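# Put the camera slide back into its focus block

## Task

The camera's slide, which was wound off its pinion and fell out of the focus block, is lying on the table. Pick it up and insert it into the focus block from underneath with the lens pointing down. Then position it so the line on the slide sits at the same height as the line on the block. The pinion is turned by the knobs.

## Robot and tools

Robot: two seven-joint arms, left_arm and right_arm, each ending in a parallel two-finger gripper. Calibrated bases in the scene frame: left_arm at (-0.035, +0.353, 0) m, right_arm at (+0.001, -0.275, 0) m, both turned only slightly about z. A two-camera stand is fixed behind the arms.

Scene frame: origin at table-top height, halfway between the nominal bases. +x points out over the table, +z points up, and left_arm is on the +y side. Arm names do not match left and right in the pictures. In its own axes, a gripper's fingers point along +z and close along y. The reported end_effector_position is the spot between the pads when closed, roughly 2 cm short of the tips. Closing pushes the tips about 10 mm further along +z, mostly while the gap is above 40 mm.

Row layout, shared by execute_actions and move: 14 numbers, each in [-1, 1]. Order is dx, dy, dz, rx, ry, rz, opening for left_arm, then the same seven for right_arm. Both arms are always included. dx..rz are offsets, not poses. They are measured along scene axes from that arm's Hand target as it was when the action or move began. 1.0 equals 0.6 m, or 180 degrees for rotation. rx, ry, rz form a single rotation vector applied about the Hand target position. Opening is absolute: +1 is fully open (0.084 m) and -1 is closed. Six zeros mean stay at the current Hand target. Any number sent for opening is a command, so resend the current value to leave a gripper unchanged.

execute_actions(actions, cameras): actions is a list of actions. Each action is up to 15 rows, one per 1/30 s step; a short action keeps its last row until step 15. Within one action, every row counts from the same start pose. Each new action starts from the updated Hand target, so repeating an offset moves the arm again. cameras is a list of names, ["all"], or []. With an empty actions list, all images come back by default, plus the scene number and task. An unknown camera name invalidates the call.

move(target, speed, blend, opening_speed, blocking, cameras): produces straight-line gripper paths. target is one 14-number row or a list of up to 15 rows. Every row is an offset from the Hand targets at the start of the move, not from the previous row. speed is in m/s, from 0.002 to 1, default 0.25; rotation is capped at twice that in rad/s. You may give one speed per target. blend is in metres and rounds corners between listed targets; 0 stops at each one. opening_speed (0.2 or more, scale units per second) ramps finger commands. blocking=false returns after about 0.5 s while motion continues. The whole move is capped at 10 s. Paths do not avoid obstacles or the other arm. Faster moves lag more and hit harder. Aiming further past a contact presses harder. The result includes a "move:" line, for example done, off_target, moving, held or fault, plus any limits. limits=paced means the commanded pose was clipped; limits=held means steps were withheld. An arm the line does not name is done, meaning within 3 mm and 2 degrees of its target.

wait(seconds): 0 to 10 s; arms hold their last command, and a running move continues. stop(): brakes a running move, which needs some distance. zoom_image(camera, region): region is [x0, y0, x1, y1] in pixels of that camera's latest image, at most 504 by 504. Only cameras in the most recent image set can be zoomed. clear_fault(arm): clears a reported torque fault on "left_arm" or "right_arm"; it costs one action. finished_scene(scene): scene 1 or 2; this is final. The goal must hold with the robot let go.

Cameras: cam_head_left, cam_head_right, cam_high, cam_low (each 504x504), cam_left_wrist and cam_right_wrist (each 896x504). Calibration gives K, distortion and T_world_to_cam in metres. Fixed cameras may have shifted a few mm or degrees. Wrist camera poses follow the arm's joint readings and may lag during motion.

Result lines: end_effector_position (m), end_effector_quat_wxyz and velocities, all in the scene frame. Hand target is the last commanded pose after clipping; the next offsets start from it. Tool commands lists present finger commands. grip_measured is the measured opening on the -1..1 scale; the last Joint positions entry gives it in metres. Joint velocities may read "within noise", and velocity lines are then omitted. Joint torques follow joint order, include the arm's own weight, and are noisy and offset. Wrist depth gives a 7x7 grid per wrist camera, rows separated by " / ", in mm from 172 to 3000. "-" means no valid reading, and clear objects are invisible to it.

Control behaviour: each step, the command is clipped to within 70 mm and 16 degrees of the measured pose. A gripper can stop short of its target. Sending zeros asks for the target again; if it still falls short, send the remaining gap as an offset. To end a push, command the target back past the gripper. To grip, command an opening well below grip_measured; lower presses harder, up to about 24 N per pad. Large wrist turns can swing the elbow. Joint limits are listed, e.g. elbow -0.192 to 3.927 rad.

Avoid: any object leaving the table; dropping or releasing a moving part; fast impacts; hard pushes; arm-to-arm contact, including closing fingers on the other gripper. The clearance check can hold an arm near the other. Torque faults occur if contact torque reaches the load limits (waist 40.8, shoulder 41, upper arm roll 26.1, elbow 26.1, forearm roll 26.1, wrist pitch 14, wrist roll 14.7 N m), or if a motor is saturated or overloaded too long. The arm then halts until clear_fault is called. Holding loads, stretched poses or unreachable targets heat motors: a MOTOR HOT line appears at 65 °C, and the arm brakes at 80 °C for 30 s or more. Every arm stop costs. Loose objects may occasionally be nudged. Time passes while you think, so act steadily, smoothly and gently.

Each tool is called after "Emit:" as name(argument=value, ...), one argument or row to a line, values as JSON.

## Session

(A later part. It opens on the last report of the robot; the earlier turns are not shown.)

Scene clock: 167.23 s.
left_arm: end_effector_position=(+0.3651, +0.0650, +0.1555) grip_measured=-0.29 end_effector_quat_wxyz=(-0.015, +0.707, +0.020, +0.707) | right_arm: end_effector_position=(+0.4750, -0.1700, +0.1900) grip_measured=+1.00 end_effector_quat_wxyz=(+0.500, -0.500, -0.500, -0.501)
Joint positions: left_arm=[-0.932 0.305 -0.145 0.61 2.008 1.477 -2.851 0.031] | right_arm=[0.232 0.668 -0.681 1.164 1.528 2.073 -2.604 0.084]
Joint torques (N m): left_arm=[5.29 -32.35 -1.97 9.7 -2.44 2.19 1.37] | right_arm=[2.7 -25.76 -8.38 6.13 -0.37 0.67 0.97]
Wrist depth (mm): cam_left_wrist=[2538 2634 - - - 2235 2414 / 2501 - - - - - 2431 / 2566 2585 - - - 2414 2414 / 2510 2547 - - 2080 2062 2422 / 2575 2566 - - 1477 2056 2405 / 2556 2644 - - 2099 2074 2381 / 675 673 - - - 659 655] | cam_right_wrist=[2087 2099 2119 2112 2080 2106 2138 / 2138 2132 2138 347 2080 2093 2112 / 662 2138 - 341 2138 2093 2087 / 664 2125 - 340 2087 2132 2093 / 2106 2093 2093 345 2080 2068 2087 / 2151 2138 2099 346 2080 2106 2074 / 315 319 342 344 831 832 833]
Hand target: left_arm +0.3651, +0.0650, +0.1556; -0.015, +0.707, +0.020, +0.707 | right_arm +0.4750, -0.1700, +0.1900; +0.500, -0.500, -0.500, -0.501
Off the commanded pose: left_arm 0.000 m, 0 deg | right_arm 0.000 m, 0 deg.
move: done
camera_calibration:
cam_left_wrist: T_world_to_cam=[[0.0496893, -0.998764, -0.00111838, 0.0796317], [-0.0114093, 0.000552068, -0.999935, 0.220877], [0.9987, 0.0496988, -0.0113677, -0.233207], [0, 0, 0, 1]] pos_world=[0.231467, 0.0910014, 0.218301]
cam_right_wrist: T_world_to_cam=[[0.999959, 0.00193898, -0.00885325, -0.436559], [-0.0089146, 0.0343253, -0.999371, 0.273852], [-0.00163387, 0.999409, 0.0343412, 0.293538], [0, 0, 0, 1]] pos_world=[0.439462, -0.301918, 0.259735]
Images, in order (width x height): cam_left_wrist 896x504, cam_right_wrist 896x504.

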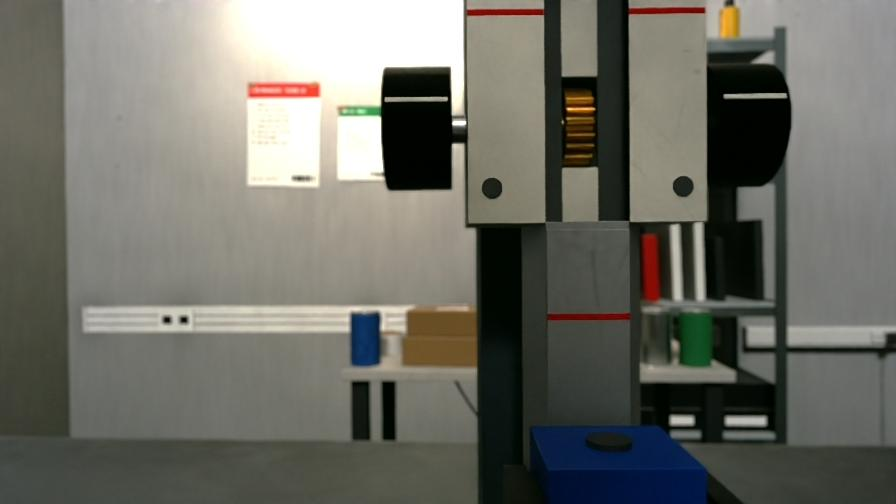

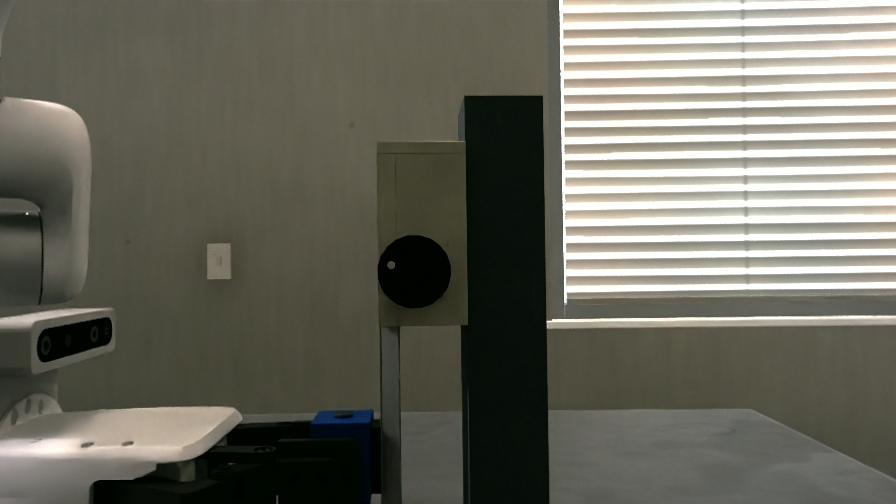

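Emit:
move(
  target=[
    [0,0.0004,0,0,0,0,-1, 0,0,0,0,0,0,1],
    [0,0.0004,0.006,0,0,0,-1, 0,0,0,0,0,0,1],
  ],
  speed=0.02,
  cameras=["cam_left_wrist","cam_right_wrist"],
)

Emit:
zoom_image(
  camera="cam_left_wrist",
  region=[520, 160, 670, 350],
)

Emit:
zoom_image(
  camera="cam_right_wrist",
  region=[355, 300, 455, 400],
)

Scene clock: 172.57 s.
left_arm: end_effector_position=(+0.3651, +0.0652, +0.1591) grip_measured=-0.29 end_effector_quat_wxyz=(-0.015, +0.707, +0.020, +0.707) | right_arm: end_effector_position=(+0.4750, -0.1700, +0.1900) grip_measured=+1.00 end_effector_quat_wxyz=(+0.500, -0.500, -0.500, -0.501)
Joint positions: left_arm=[-0.931 0.291 -0.145 0.606 2.008 1.471 -2.843 0.031] | right_arm=[0.232 0.668 -0.681 1.164 1.528 2.073 -2.604 0.084]
Joint torques (N m): left_arm=[6.56 -32.57 -1.09 10.6 -2.83 2.2 1.45] | right_arm=[2.81 -25.79 -8.4 6.16 -0.46 0.7 1.03]
Wrist depth (mm): cam_left_wrist=[2538 2566 - - - 2340 2397 / 2510 - - - - - 2405 / 2510 2595 - - - 2474 2448 / 2556 2604 - - - 2080 2439 / 2501 2585 - - 1465 2056 2465 / 2483 2575 - - 2112 2080 2492 / 687 683 - - - 665 665] | cam_right_wrist=[2125 2132 2112 2093 2132 2106 2119 / 2138 2112 2106 348 2125 2080 2074 / 662 2112 - 341 2099 2112 2087 / 664 2112 - 341 2093 2093 2093 / 2112 2119 2138 344 2099 2087 2106 / 670 2112 385 346 2106 2080 2106 / 314 316 342 344 834 832 828]
Hand target: left_arm +0.3651, +0.0653, +0.1592; -0.015, +0.707, +0.020, +0.707 | right_arm +0.4750, -0.1700, +0.1900; +0.500, -0.500, -0.500, -0.501
Off the commanded pose: left_arm 0.000 m, 0 deg | right_arm 0.000 m, 0 deg.
move: done
camera_calibration:
cam_left_wrist: T_world_to_cam=[[0.0496893, -0.998764, -0.00111838, 0.0799353], [-0.0114093, 0.000552068, -0.999935, 0.224477], [0.9987, 0.0496988, -0.0113677, -0.233181], [0, 0, 0, 1]] pos_world=[0.231467, 0.0913014, 0.221901]
cam_right_wrist: T_world_to_cam=[[0.999959, 0.00193898, -0.00885325, -0.436559], [-0.0089146, 0.0343253, -0.999371, 0.273852], [-0.00163387, 0.999409, 0.0343412, 0.293538], [0, 0, 0, 1]] pos_world=[0.439462, -0.301918, 0.259735]
Images, in order (width x height): cam_left_wrist 896x504, cam_right_wrist 896x504.

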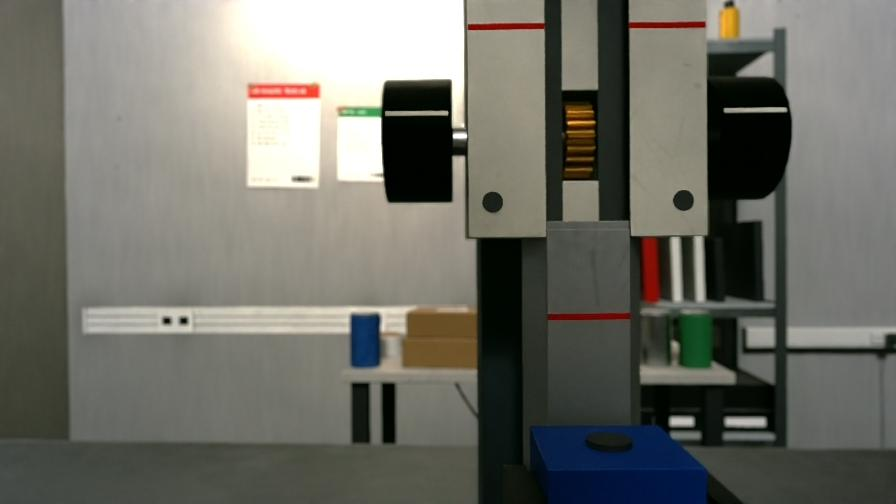

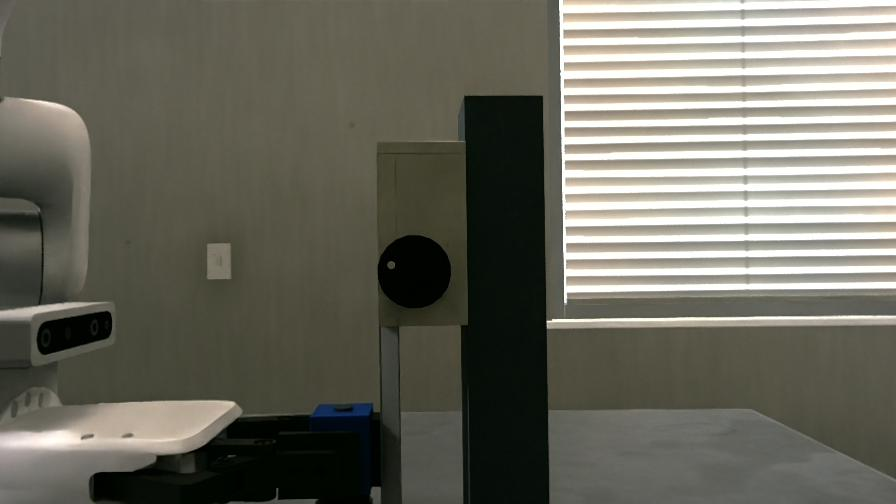

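Scaled by 2.653 from the camera's 896x504 image, which has a finer 1280x720 frame.

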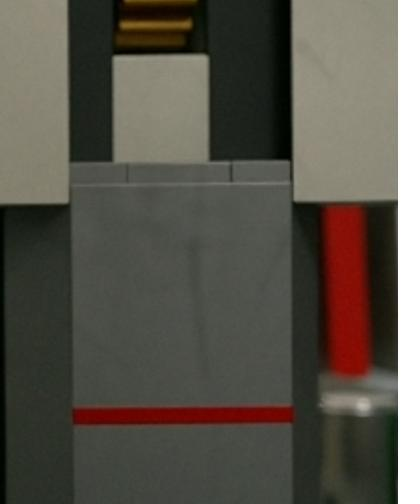

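Scaled by 5.040 from the camera's 896x504 image, which has a finer 1280x720 frame.

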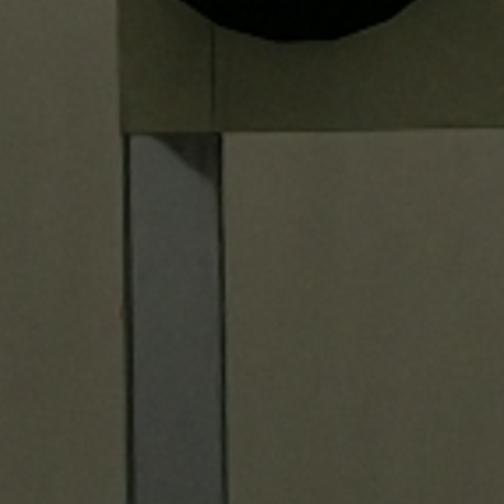

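Emit:
move(
  target=[0,0,0.02,0,0,0,-1, 0,0,0,0,0,0,1],
  speed=0.03,
  cameras=["cam_left_wrist","cam_right_wrist"],
)

Emit:
zoom_image(
  camera="cam_left_wrist",
  region=[520, 160, 670, 350],
)

Emit:
zoom_image(
  camera="cam_right_wrist",
  region=[355, 300, 455, 400],
)

Scene clock: 177.60 s.
left_arm: end_effector_position=(+0.3651, +0.0653, +0.1711) grip_measured=-0.29 end_effector_quat_wxyz=(-0.015, +0.707, +0.020, +0.707) | right_arm: end_effector_position=(+0.4750, -0.1700, +0.1900) grip_measured=+1.00 end_effector_quat_wxyz=(+0.500, -0.500, -0.500, -0.501)
Joint positions: left_arm=[-0.928 0.249 -0.145 0.596 2.003 1.452 -2.816 0.031] | right_arm=[0.232 0.668 -0.681 1.164 1.528 2.073 -2.604 0.084]
Joint torques (N m): left_arm=[6.72 -32.33 -0.8 11.57 -2.41 2.37 1.25] | right_arm=[2.78 -26.01 -8.29 6.22 -0.46 0.7 0.97]
Wrist depth (mm): cam_left_wrist=[2492 2595 - - - 2333 2414 / 2528 2575 - - - 2414 2448 / 2604 - - - - - 2439 / 2556 2644 - - - 2080 2483 / 2566 2585 - - 1493 2044 2465 / 2575 2634 - - 2068 2080 2397 / 721 718 - - - 644 639] | cam_right_wrist=[2138 2138 2132 2138 2106 2087 2138 / 2125 2119 2158 348 2099 2112 2106 / 664 2125 - 341 2093 2119 2093 / 665 2087 - 340 2093 2119 2050 / 2112 2099 2125 346 2093 2099 2093 / 371 374 355 346 2125 2080 2087 / 311 311 344 344 841 831 833]
Hand target: left_arm +0.3651, +0.0653, +0.1712; -0.015, +0.707, +0.020, +0.707 | right_arm +0.4750, -0.1700, +0.1900; +0.500, -0.500, -0.500, -0.501
Off the commanded pose: left_arm 0.000 m, 0 deg | right_arm 0.000 m, 0 deg.
move: done
camera_calibration:
cam_left_wrist: T_world_to_cam=[[0.0496893, -0.998764, -0.00111838, 0.0799487], [-0.0114093, 0.000552068, -0.999935, 0.236476], [0.9987, 0.0496988, -0.0113677, -0.233045], [0, 0, 0, 1]] pos_world=[0.231467, 0.0913014, 0.233901]
cam_right_wrist: T_world_to_cam=[[0.999959, 0.00193898, -0.00885325, -0.436559], [-0.0089146, 0.0343253, -0.999371, 0.273852], [-0.00163387, 0.999409, 0.0343412, 0.293538], [0, 0, 0, 1]] pos_world=[0.439462, -0.301918, 0.259735]
Images, in order (width x height): cam_left_wrist 896x504, cam_right_wrist 896x504.

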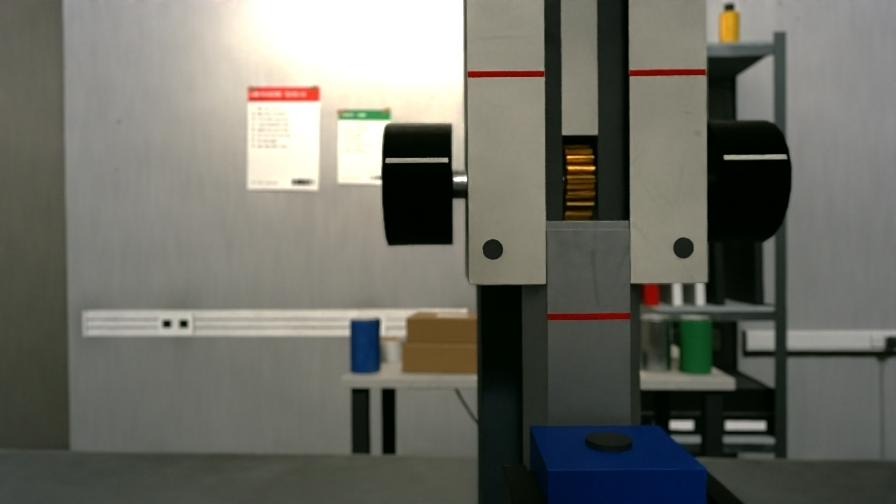

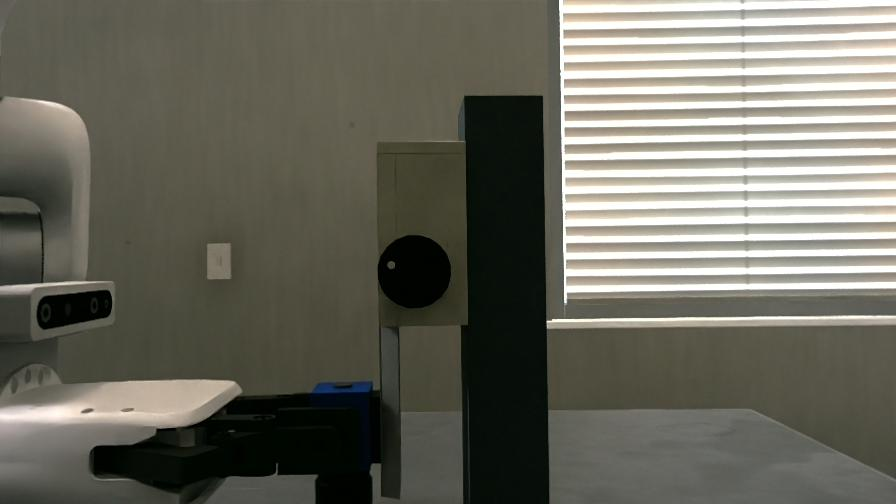

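Scaled by 2.653 from the camera's 896x504 image, which has a finer 1280x720 frame.

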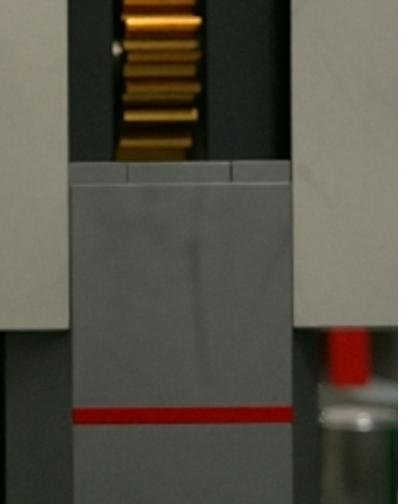

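Scaled by 5.040 from the camera's 896x504 image, which has a finer 1280x720 frame.

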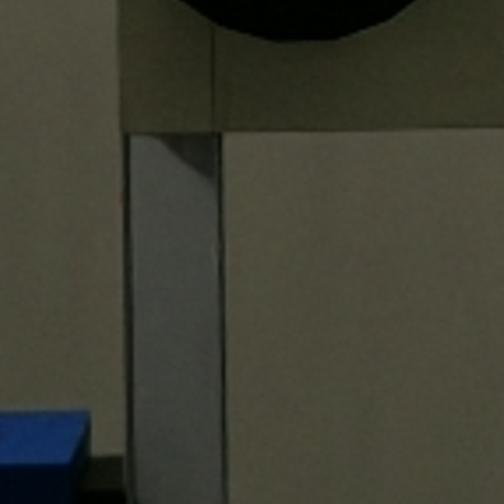

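Emit:
move(
  target=[
    [0,0,0.0233,0,0,0,-1, 0,0,0,0,0,0,1],
    [0,0,0.055,0,0,0,-1, 0,0,0,0,0,0,1],
  ],
  speed=[0.015, 0.03],
  blend=[0.003,0],
  cameras=["cam_left_wrist","cam_right_wrist"],
)

Emit:
zoom_image(
  camera="cam_left_wrist",
  region=[520, 160, 670, 350],
)

Scene clock: 184.87 s.
left_arm: end_effector_position=(+0.3651, +0.0652, +0.2041) grip_measured=-0.29 end_effector_quat_wxyz=(-0.015, +0.707, +0.020, +0.707) | right_arm: end_effector_position=(+0.4750, -0.1700, +0.1900) grip_measured=+1.00 end_effector_quat_wxyz=(+0.500, -0.500, -0.500, -0.501)
Joint positions: left_arm=[-0.921 0.135 -0.145 0.575 1.99 1.399 -2.738 0.031] | right_arm=[0.232 0.668 -0.681 1.164 1.528 2.073 -2.604 0.084]
Joint torques (N m): left_arm=[8.62 -37.14 4.01 18.64 -1.03 6.07 1.46] | right_arm=[2.81 -25.82 -8.31 6.18 -0.3 0.69 0.96]
Wrist depth (mm): cam_left_wrist=[2556 2595 2519 2519 204 2185 2448 / 2556 2538 - - - 2465 2348 / 2528 2566 - - - 2457 2448 / 2547 2566 - - - 2422 2474 / 2519 - - - - - 2405 / 2575 2585 - - - 2119 2431 / 2414 2575 - - - 2056 2405] | cam_right_wrist=[2106 2106 2112 2172 2106 2112 2151 / 2106 2087 2119 348 2093 2106 2119 / 672 2125 - 341 2087 2119 2112 / 665 2151 - 340 2074 2106 2099 / 669 2093 386 346 2099 2080 2080 / 313 323 342 346 2068 2074 2074 / 864 863 772 344 835 836 828]
Hand target: left_arm +0.3651, +0.0653, +0.2042; -0.015, +0.707, +0.020, +0.707 | right_arm +0.4750, -0.1700, +0.1900; +0.500, -0.500, -0.500, -0.501
Off the commanded pose: left_arm 0.000 m, 0 deg | right_arm 0.000 m, 0 deg.
move: done
camera_calibration:
cam_left_wrist: T_world_to_cam=[[0.0496893, -0.998764, -0.00111838, 0.0799857], [-0.0114093, 0.000552068, -0.999935, 0.269474], [0.9987, 0.0496988, -0.0113677, -0.23267], [0, 0, 0, 1]] pos_world=[0.231467, 0.0913014, 0.266901]
cam_right_wrist: T_world_to_cam=[[0.999959, 0.00193898, -0.00885325, -0.436559], [-0.0089146, 0.0343253, -0.999371, 0.273852], [-0.00163387, 0.999409, 0.0343412, 0.293538], [0, 0, 0, 1]] pos_world=[0.439462, -0.301918, 0.259735]
Images, in order (width x height): cam_left_wrist 896x504, cam_right_wrist 896x504.

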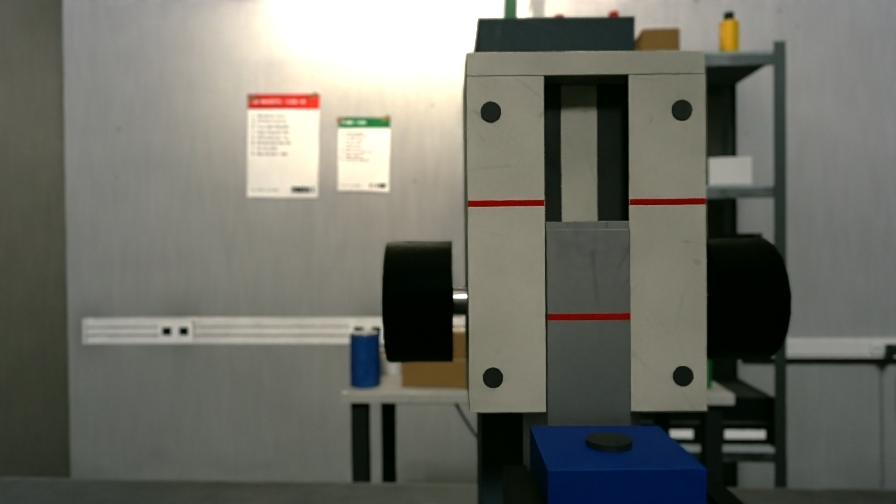

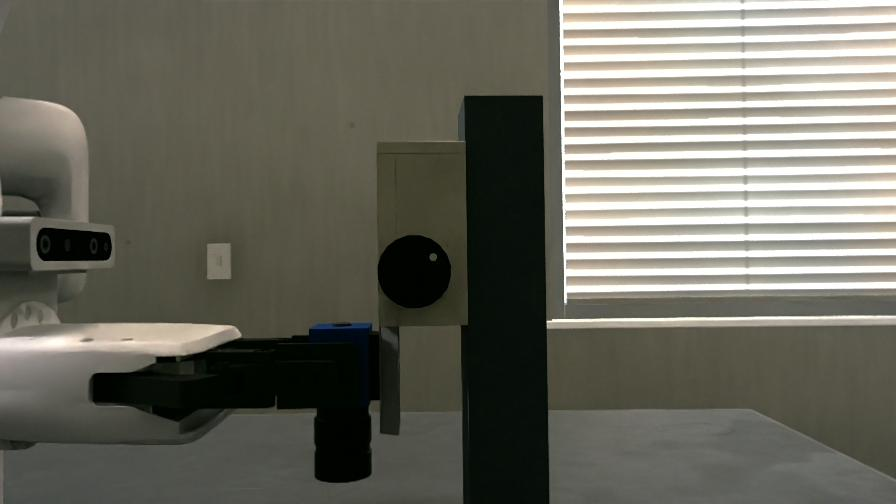

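Scaled by 2.653 from the camera's 896x504 image, which has a finer 1280x720 frame.

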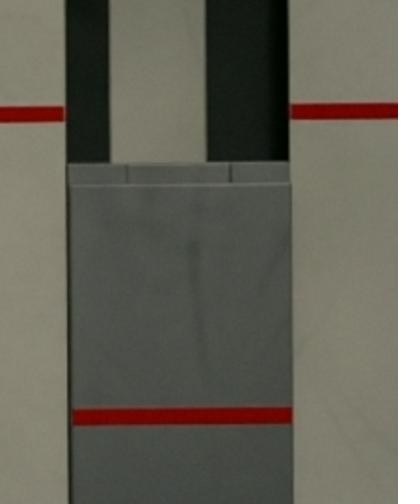

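Emit:
move(
  target=[0,0.0003,0.0483,0,0,0,-1, 0,0,0,0,0,0,1],
  speed=0.025,
  cameras=["cam_left_wrist"],
)

Emit:
zoom_image(
  camera="cam_left_wrist",
  region=[515, 270, 665, 360],
)

Scene clock: 191.07 s.
left_arm: end_effector_position=(+0.3651, +0.0654, +0.2331) grip_measured=-0.29 end_effector_quat_wxyz=(-0.015, +0.707, +0.020, +0.707) | right_arm: end_effector_position=(+0.4750, -0.1700, +0.1900) grip_measured=+1.00 end_effector_quat_wxyz=(+0.500, -0.500, -0.500, -0.501)
Joint positions: left_arm=[-0.915 0.039 -0.143 0.565 1.976 1.35 -2.666 0.031] | right_arm=[0.232 0.668 -0.681 1.164 1.528 2.073 -2.604 0.084]
Joint torques (N m): left_arm=[10.13 -35.97 5.06 21.84 -0.53 6.41 1.59] | right_arm=[2.61 -25.8 -8.38 6.19 -0.33 0.7 0.99]
Wrist depth (mm): cam_left_wrist=[2595 2556 2510 2501 2431 2431 2389 / 2604 2538 2492 2510 205 2448 2389 / 2585 2547 - - 205 2474 2414 / 2538 2575 - - - 2087 2457 / 2556 2556 - - - 2074 2448 / 2510 - - - - - 2389 / 2528 2575 - - - 2465 2457] | cam_right_wrist=[2106 2138 2099 2165 2125 2119 2068 / 2112 2119 2093 348 2119 2093 2112 / 671 2087 - 341 2112 2106 2093 / 664 2125 - 341 2099 2074 2062 / 314 318 343 345 2119 2106 2080 / 1098 1100 365 346 2074 2074 2068 / 862 857 866 345 833 830 831]
Hand target: left_arm +0.3651, +0.0654, +0.2331; -0.015, +0.707, +0.020, +0.707 | right_arm +0.4750, -0.1700, +0.1900; +0.500, -0.500, -0.500, -0.501
Off the commanded pose: left_arm 0.000 m, 0 deg | right_arm 0.000 m, 0 deg.
move: done
camera_calibration:
cam_left_wrist: T_world_to_cam=[[0.0496893, -0.998764, -0.00111838, 0.0802178], [-0.0114093, 0.000552068, -0.999935, 0.298472], [0.9987, 0.0496988, -0.0113677, -0.23235], [0, 0, 0, 1]] pos_world=[0.231467, 0.0915014, 0.295901]
Images, in order (width x height): cam_left_wrist 896x504.

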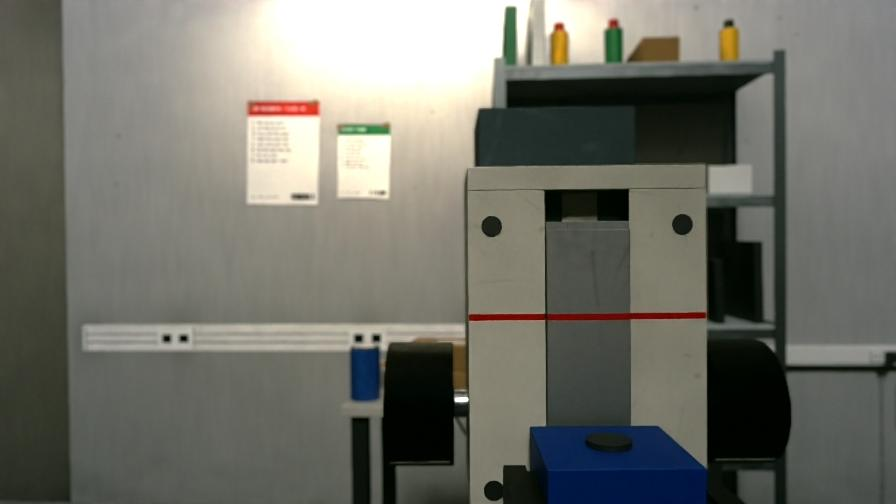

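Scaled by 3.360 from the camera's 896x504 image, which has a finer 1280x720 frame.

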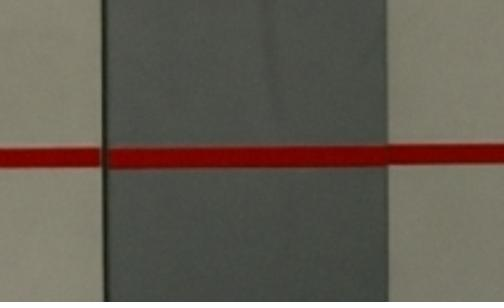

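Emit:
move(
  target=[
    [0,0,0.0004,0,0,0,-1, 0,0,0,0,0,0,1],
    [0,0,0.0004,0,0,0,0.1, 0,0,0,0,0,0,1],
    [-0.1332,-0.0066,0.0004,0,0,0,0.1, 0,0,0,0,0,0,1],
  ],
  speed=[0.02,0.02,0.1],
  opening_speed=0.8,
  cameras=["cam_left_wrist","cam_right_wrist"],
)

Emit:
zoom_image(
  camera="cam_left_wrist",
  region=[490, 250, 640, 340],
)

Scene clock: 199.20 s.
left_arm: end_effector_position=(+0.2853, +0.0615, +0.2334) grip_measured=+0.09 end_effector_quat_wxyz=(-0.015, +0.707, +0.020, +0.707) | right_arm: end_effector_position=(+0.4750, -0.1700, +0.1900) grip_measured=+1.00 end_effector_quat_wxyz=(+0.500, -0.500, -0.500, -0.501)
Joint positions: left_arm=[-1.045 -0.039 -0.272 0.471 1.74 1.465 -2.65 0.048] | right_arm=[0.232 0.668 -0.681 1.164 1.528 2.073 -2.604 0.084]
Joint torques (N m): left_arm=[-5.91 -24.08 -1.83 10.91 -2.54 4.37 1.31] | right_arm=[2.76 -25.77 -8.34 6.24 -0.33 0.76 0.92]
Wrist depth (mm): cam_left_wrist=[2595 2644 2644 2595 2566 2492 2483 / 2566 2685 2624 2566 2538 2492 2510 / 2538 2675 2614 283 284 2492 2501 / 2528 2654 2644 - 240 2333 2439 / 2538 2685 - 242 240 2158 2431 / 2510 2634 - 242 227 1391 2501 / 2381 2685 2556 - 205 2087 2074] | cam_right_wrist=[2125 2165 2119 2132 2112 2099 2106 / 2151 2125 2099 348 2125 2112 2112 / 665 2087 - 340 2112 2099 2119 / 658 2138 - 341 2119 2106 2099 / 323 333 351 344 2106 2119 2099 / 2106 2068 362 345 2074 2080 2093 / 862 861 847 344 843 834 826]
Hand target: left_arm +0.2852, +0.0615, +0.2334; -0.015, +0.707, +0.020, +0.707 | right_arm +0.4750, -0.1700, +0.1900; +0.500, -0.500, -0.500, -0.501
Off the commanded pose: left_arm 0.000 m, 0 deg | right_arm 0.000 m, 0 deg.
move: done
camera_calibration:
cam_left_wrist: T_world_to_cam=[[0.0496893, -0.998764, -0.00111838, 0.0801933], [-0.0114093, 0.000552068, -0.999935, 0.297863], [0.9987, 0.0496988, -0.0113677, -0.152352], [0, 0, 0, 1]] pos_world=[0.151567, 0.0875014, 0.296201]
cam_right_wrist: T_world_to_cam=[[0.999959, 0.00193898, -0.00885325, -0.436559], [-0.0089146, 0.0343253, -0.999371, 0.273852], [-0.00163387, 0.999409, 0.0343412, 0.293538], [0, 0, 0, 1]] pos_world=[0.439462, -0.301918, 0.259735]
Images, in order (width x height): cam_left_wrist 896x504, cam_right_wrist 896x504.

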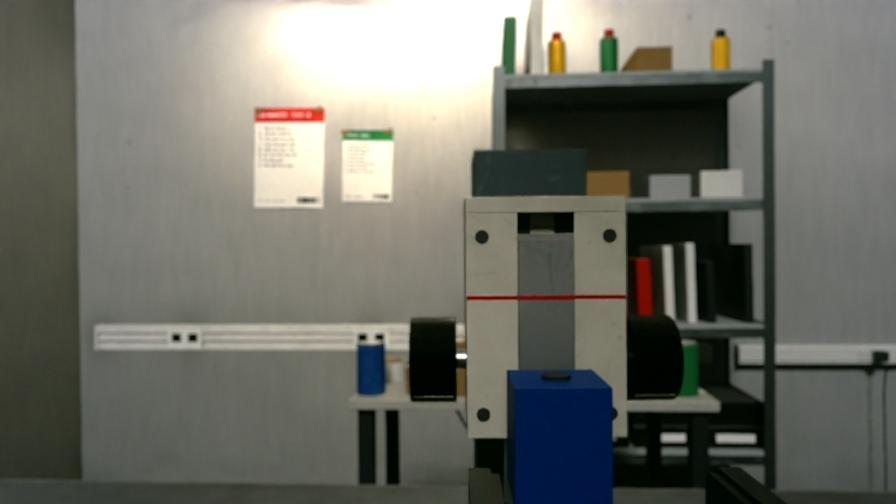

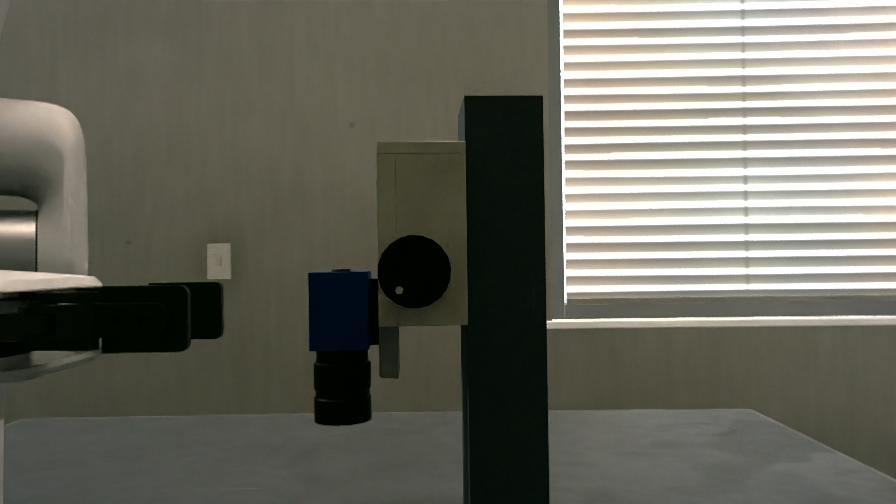

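Scaled by 3.360 from the camera's 896x504 image, which has a finer 1280x720 frame.

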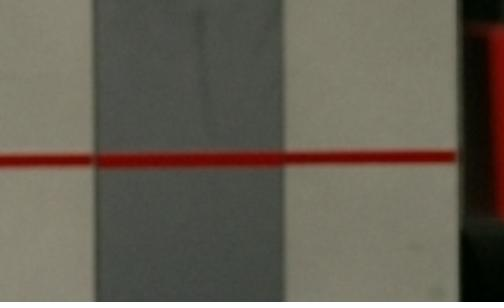

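The slide's line is level with the line on the block, and it held its position after I let go.

Emit:
finished_scene(
  scene=2,
)

The scene is finished: the task was done.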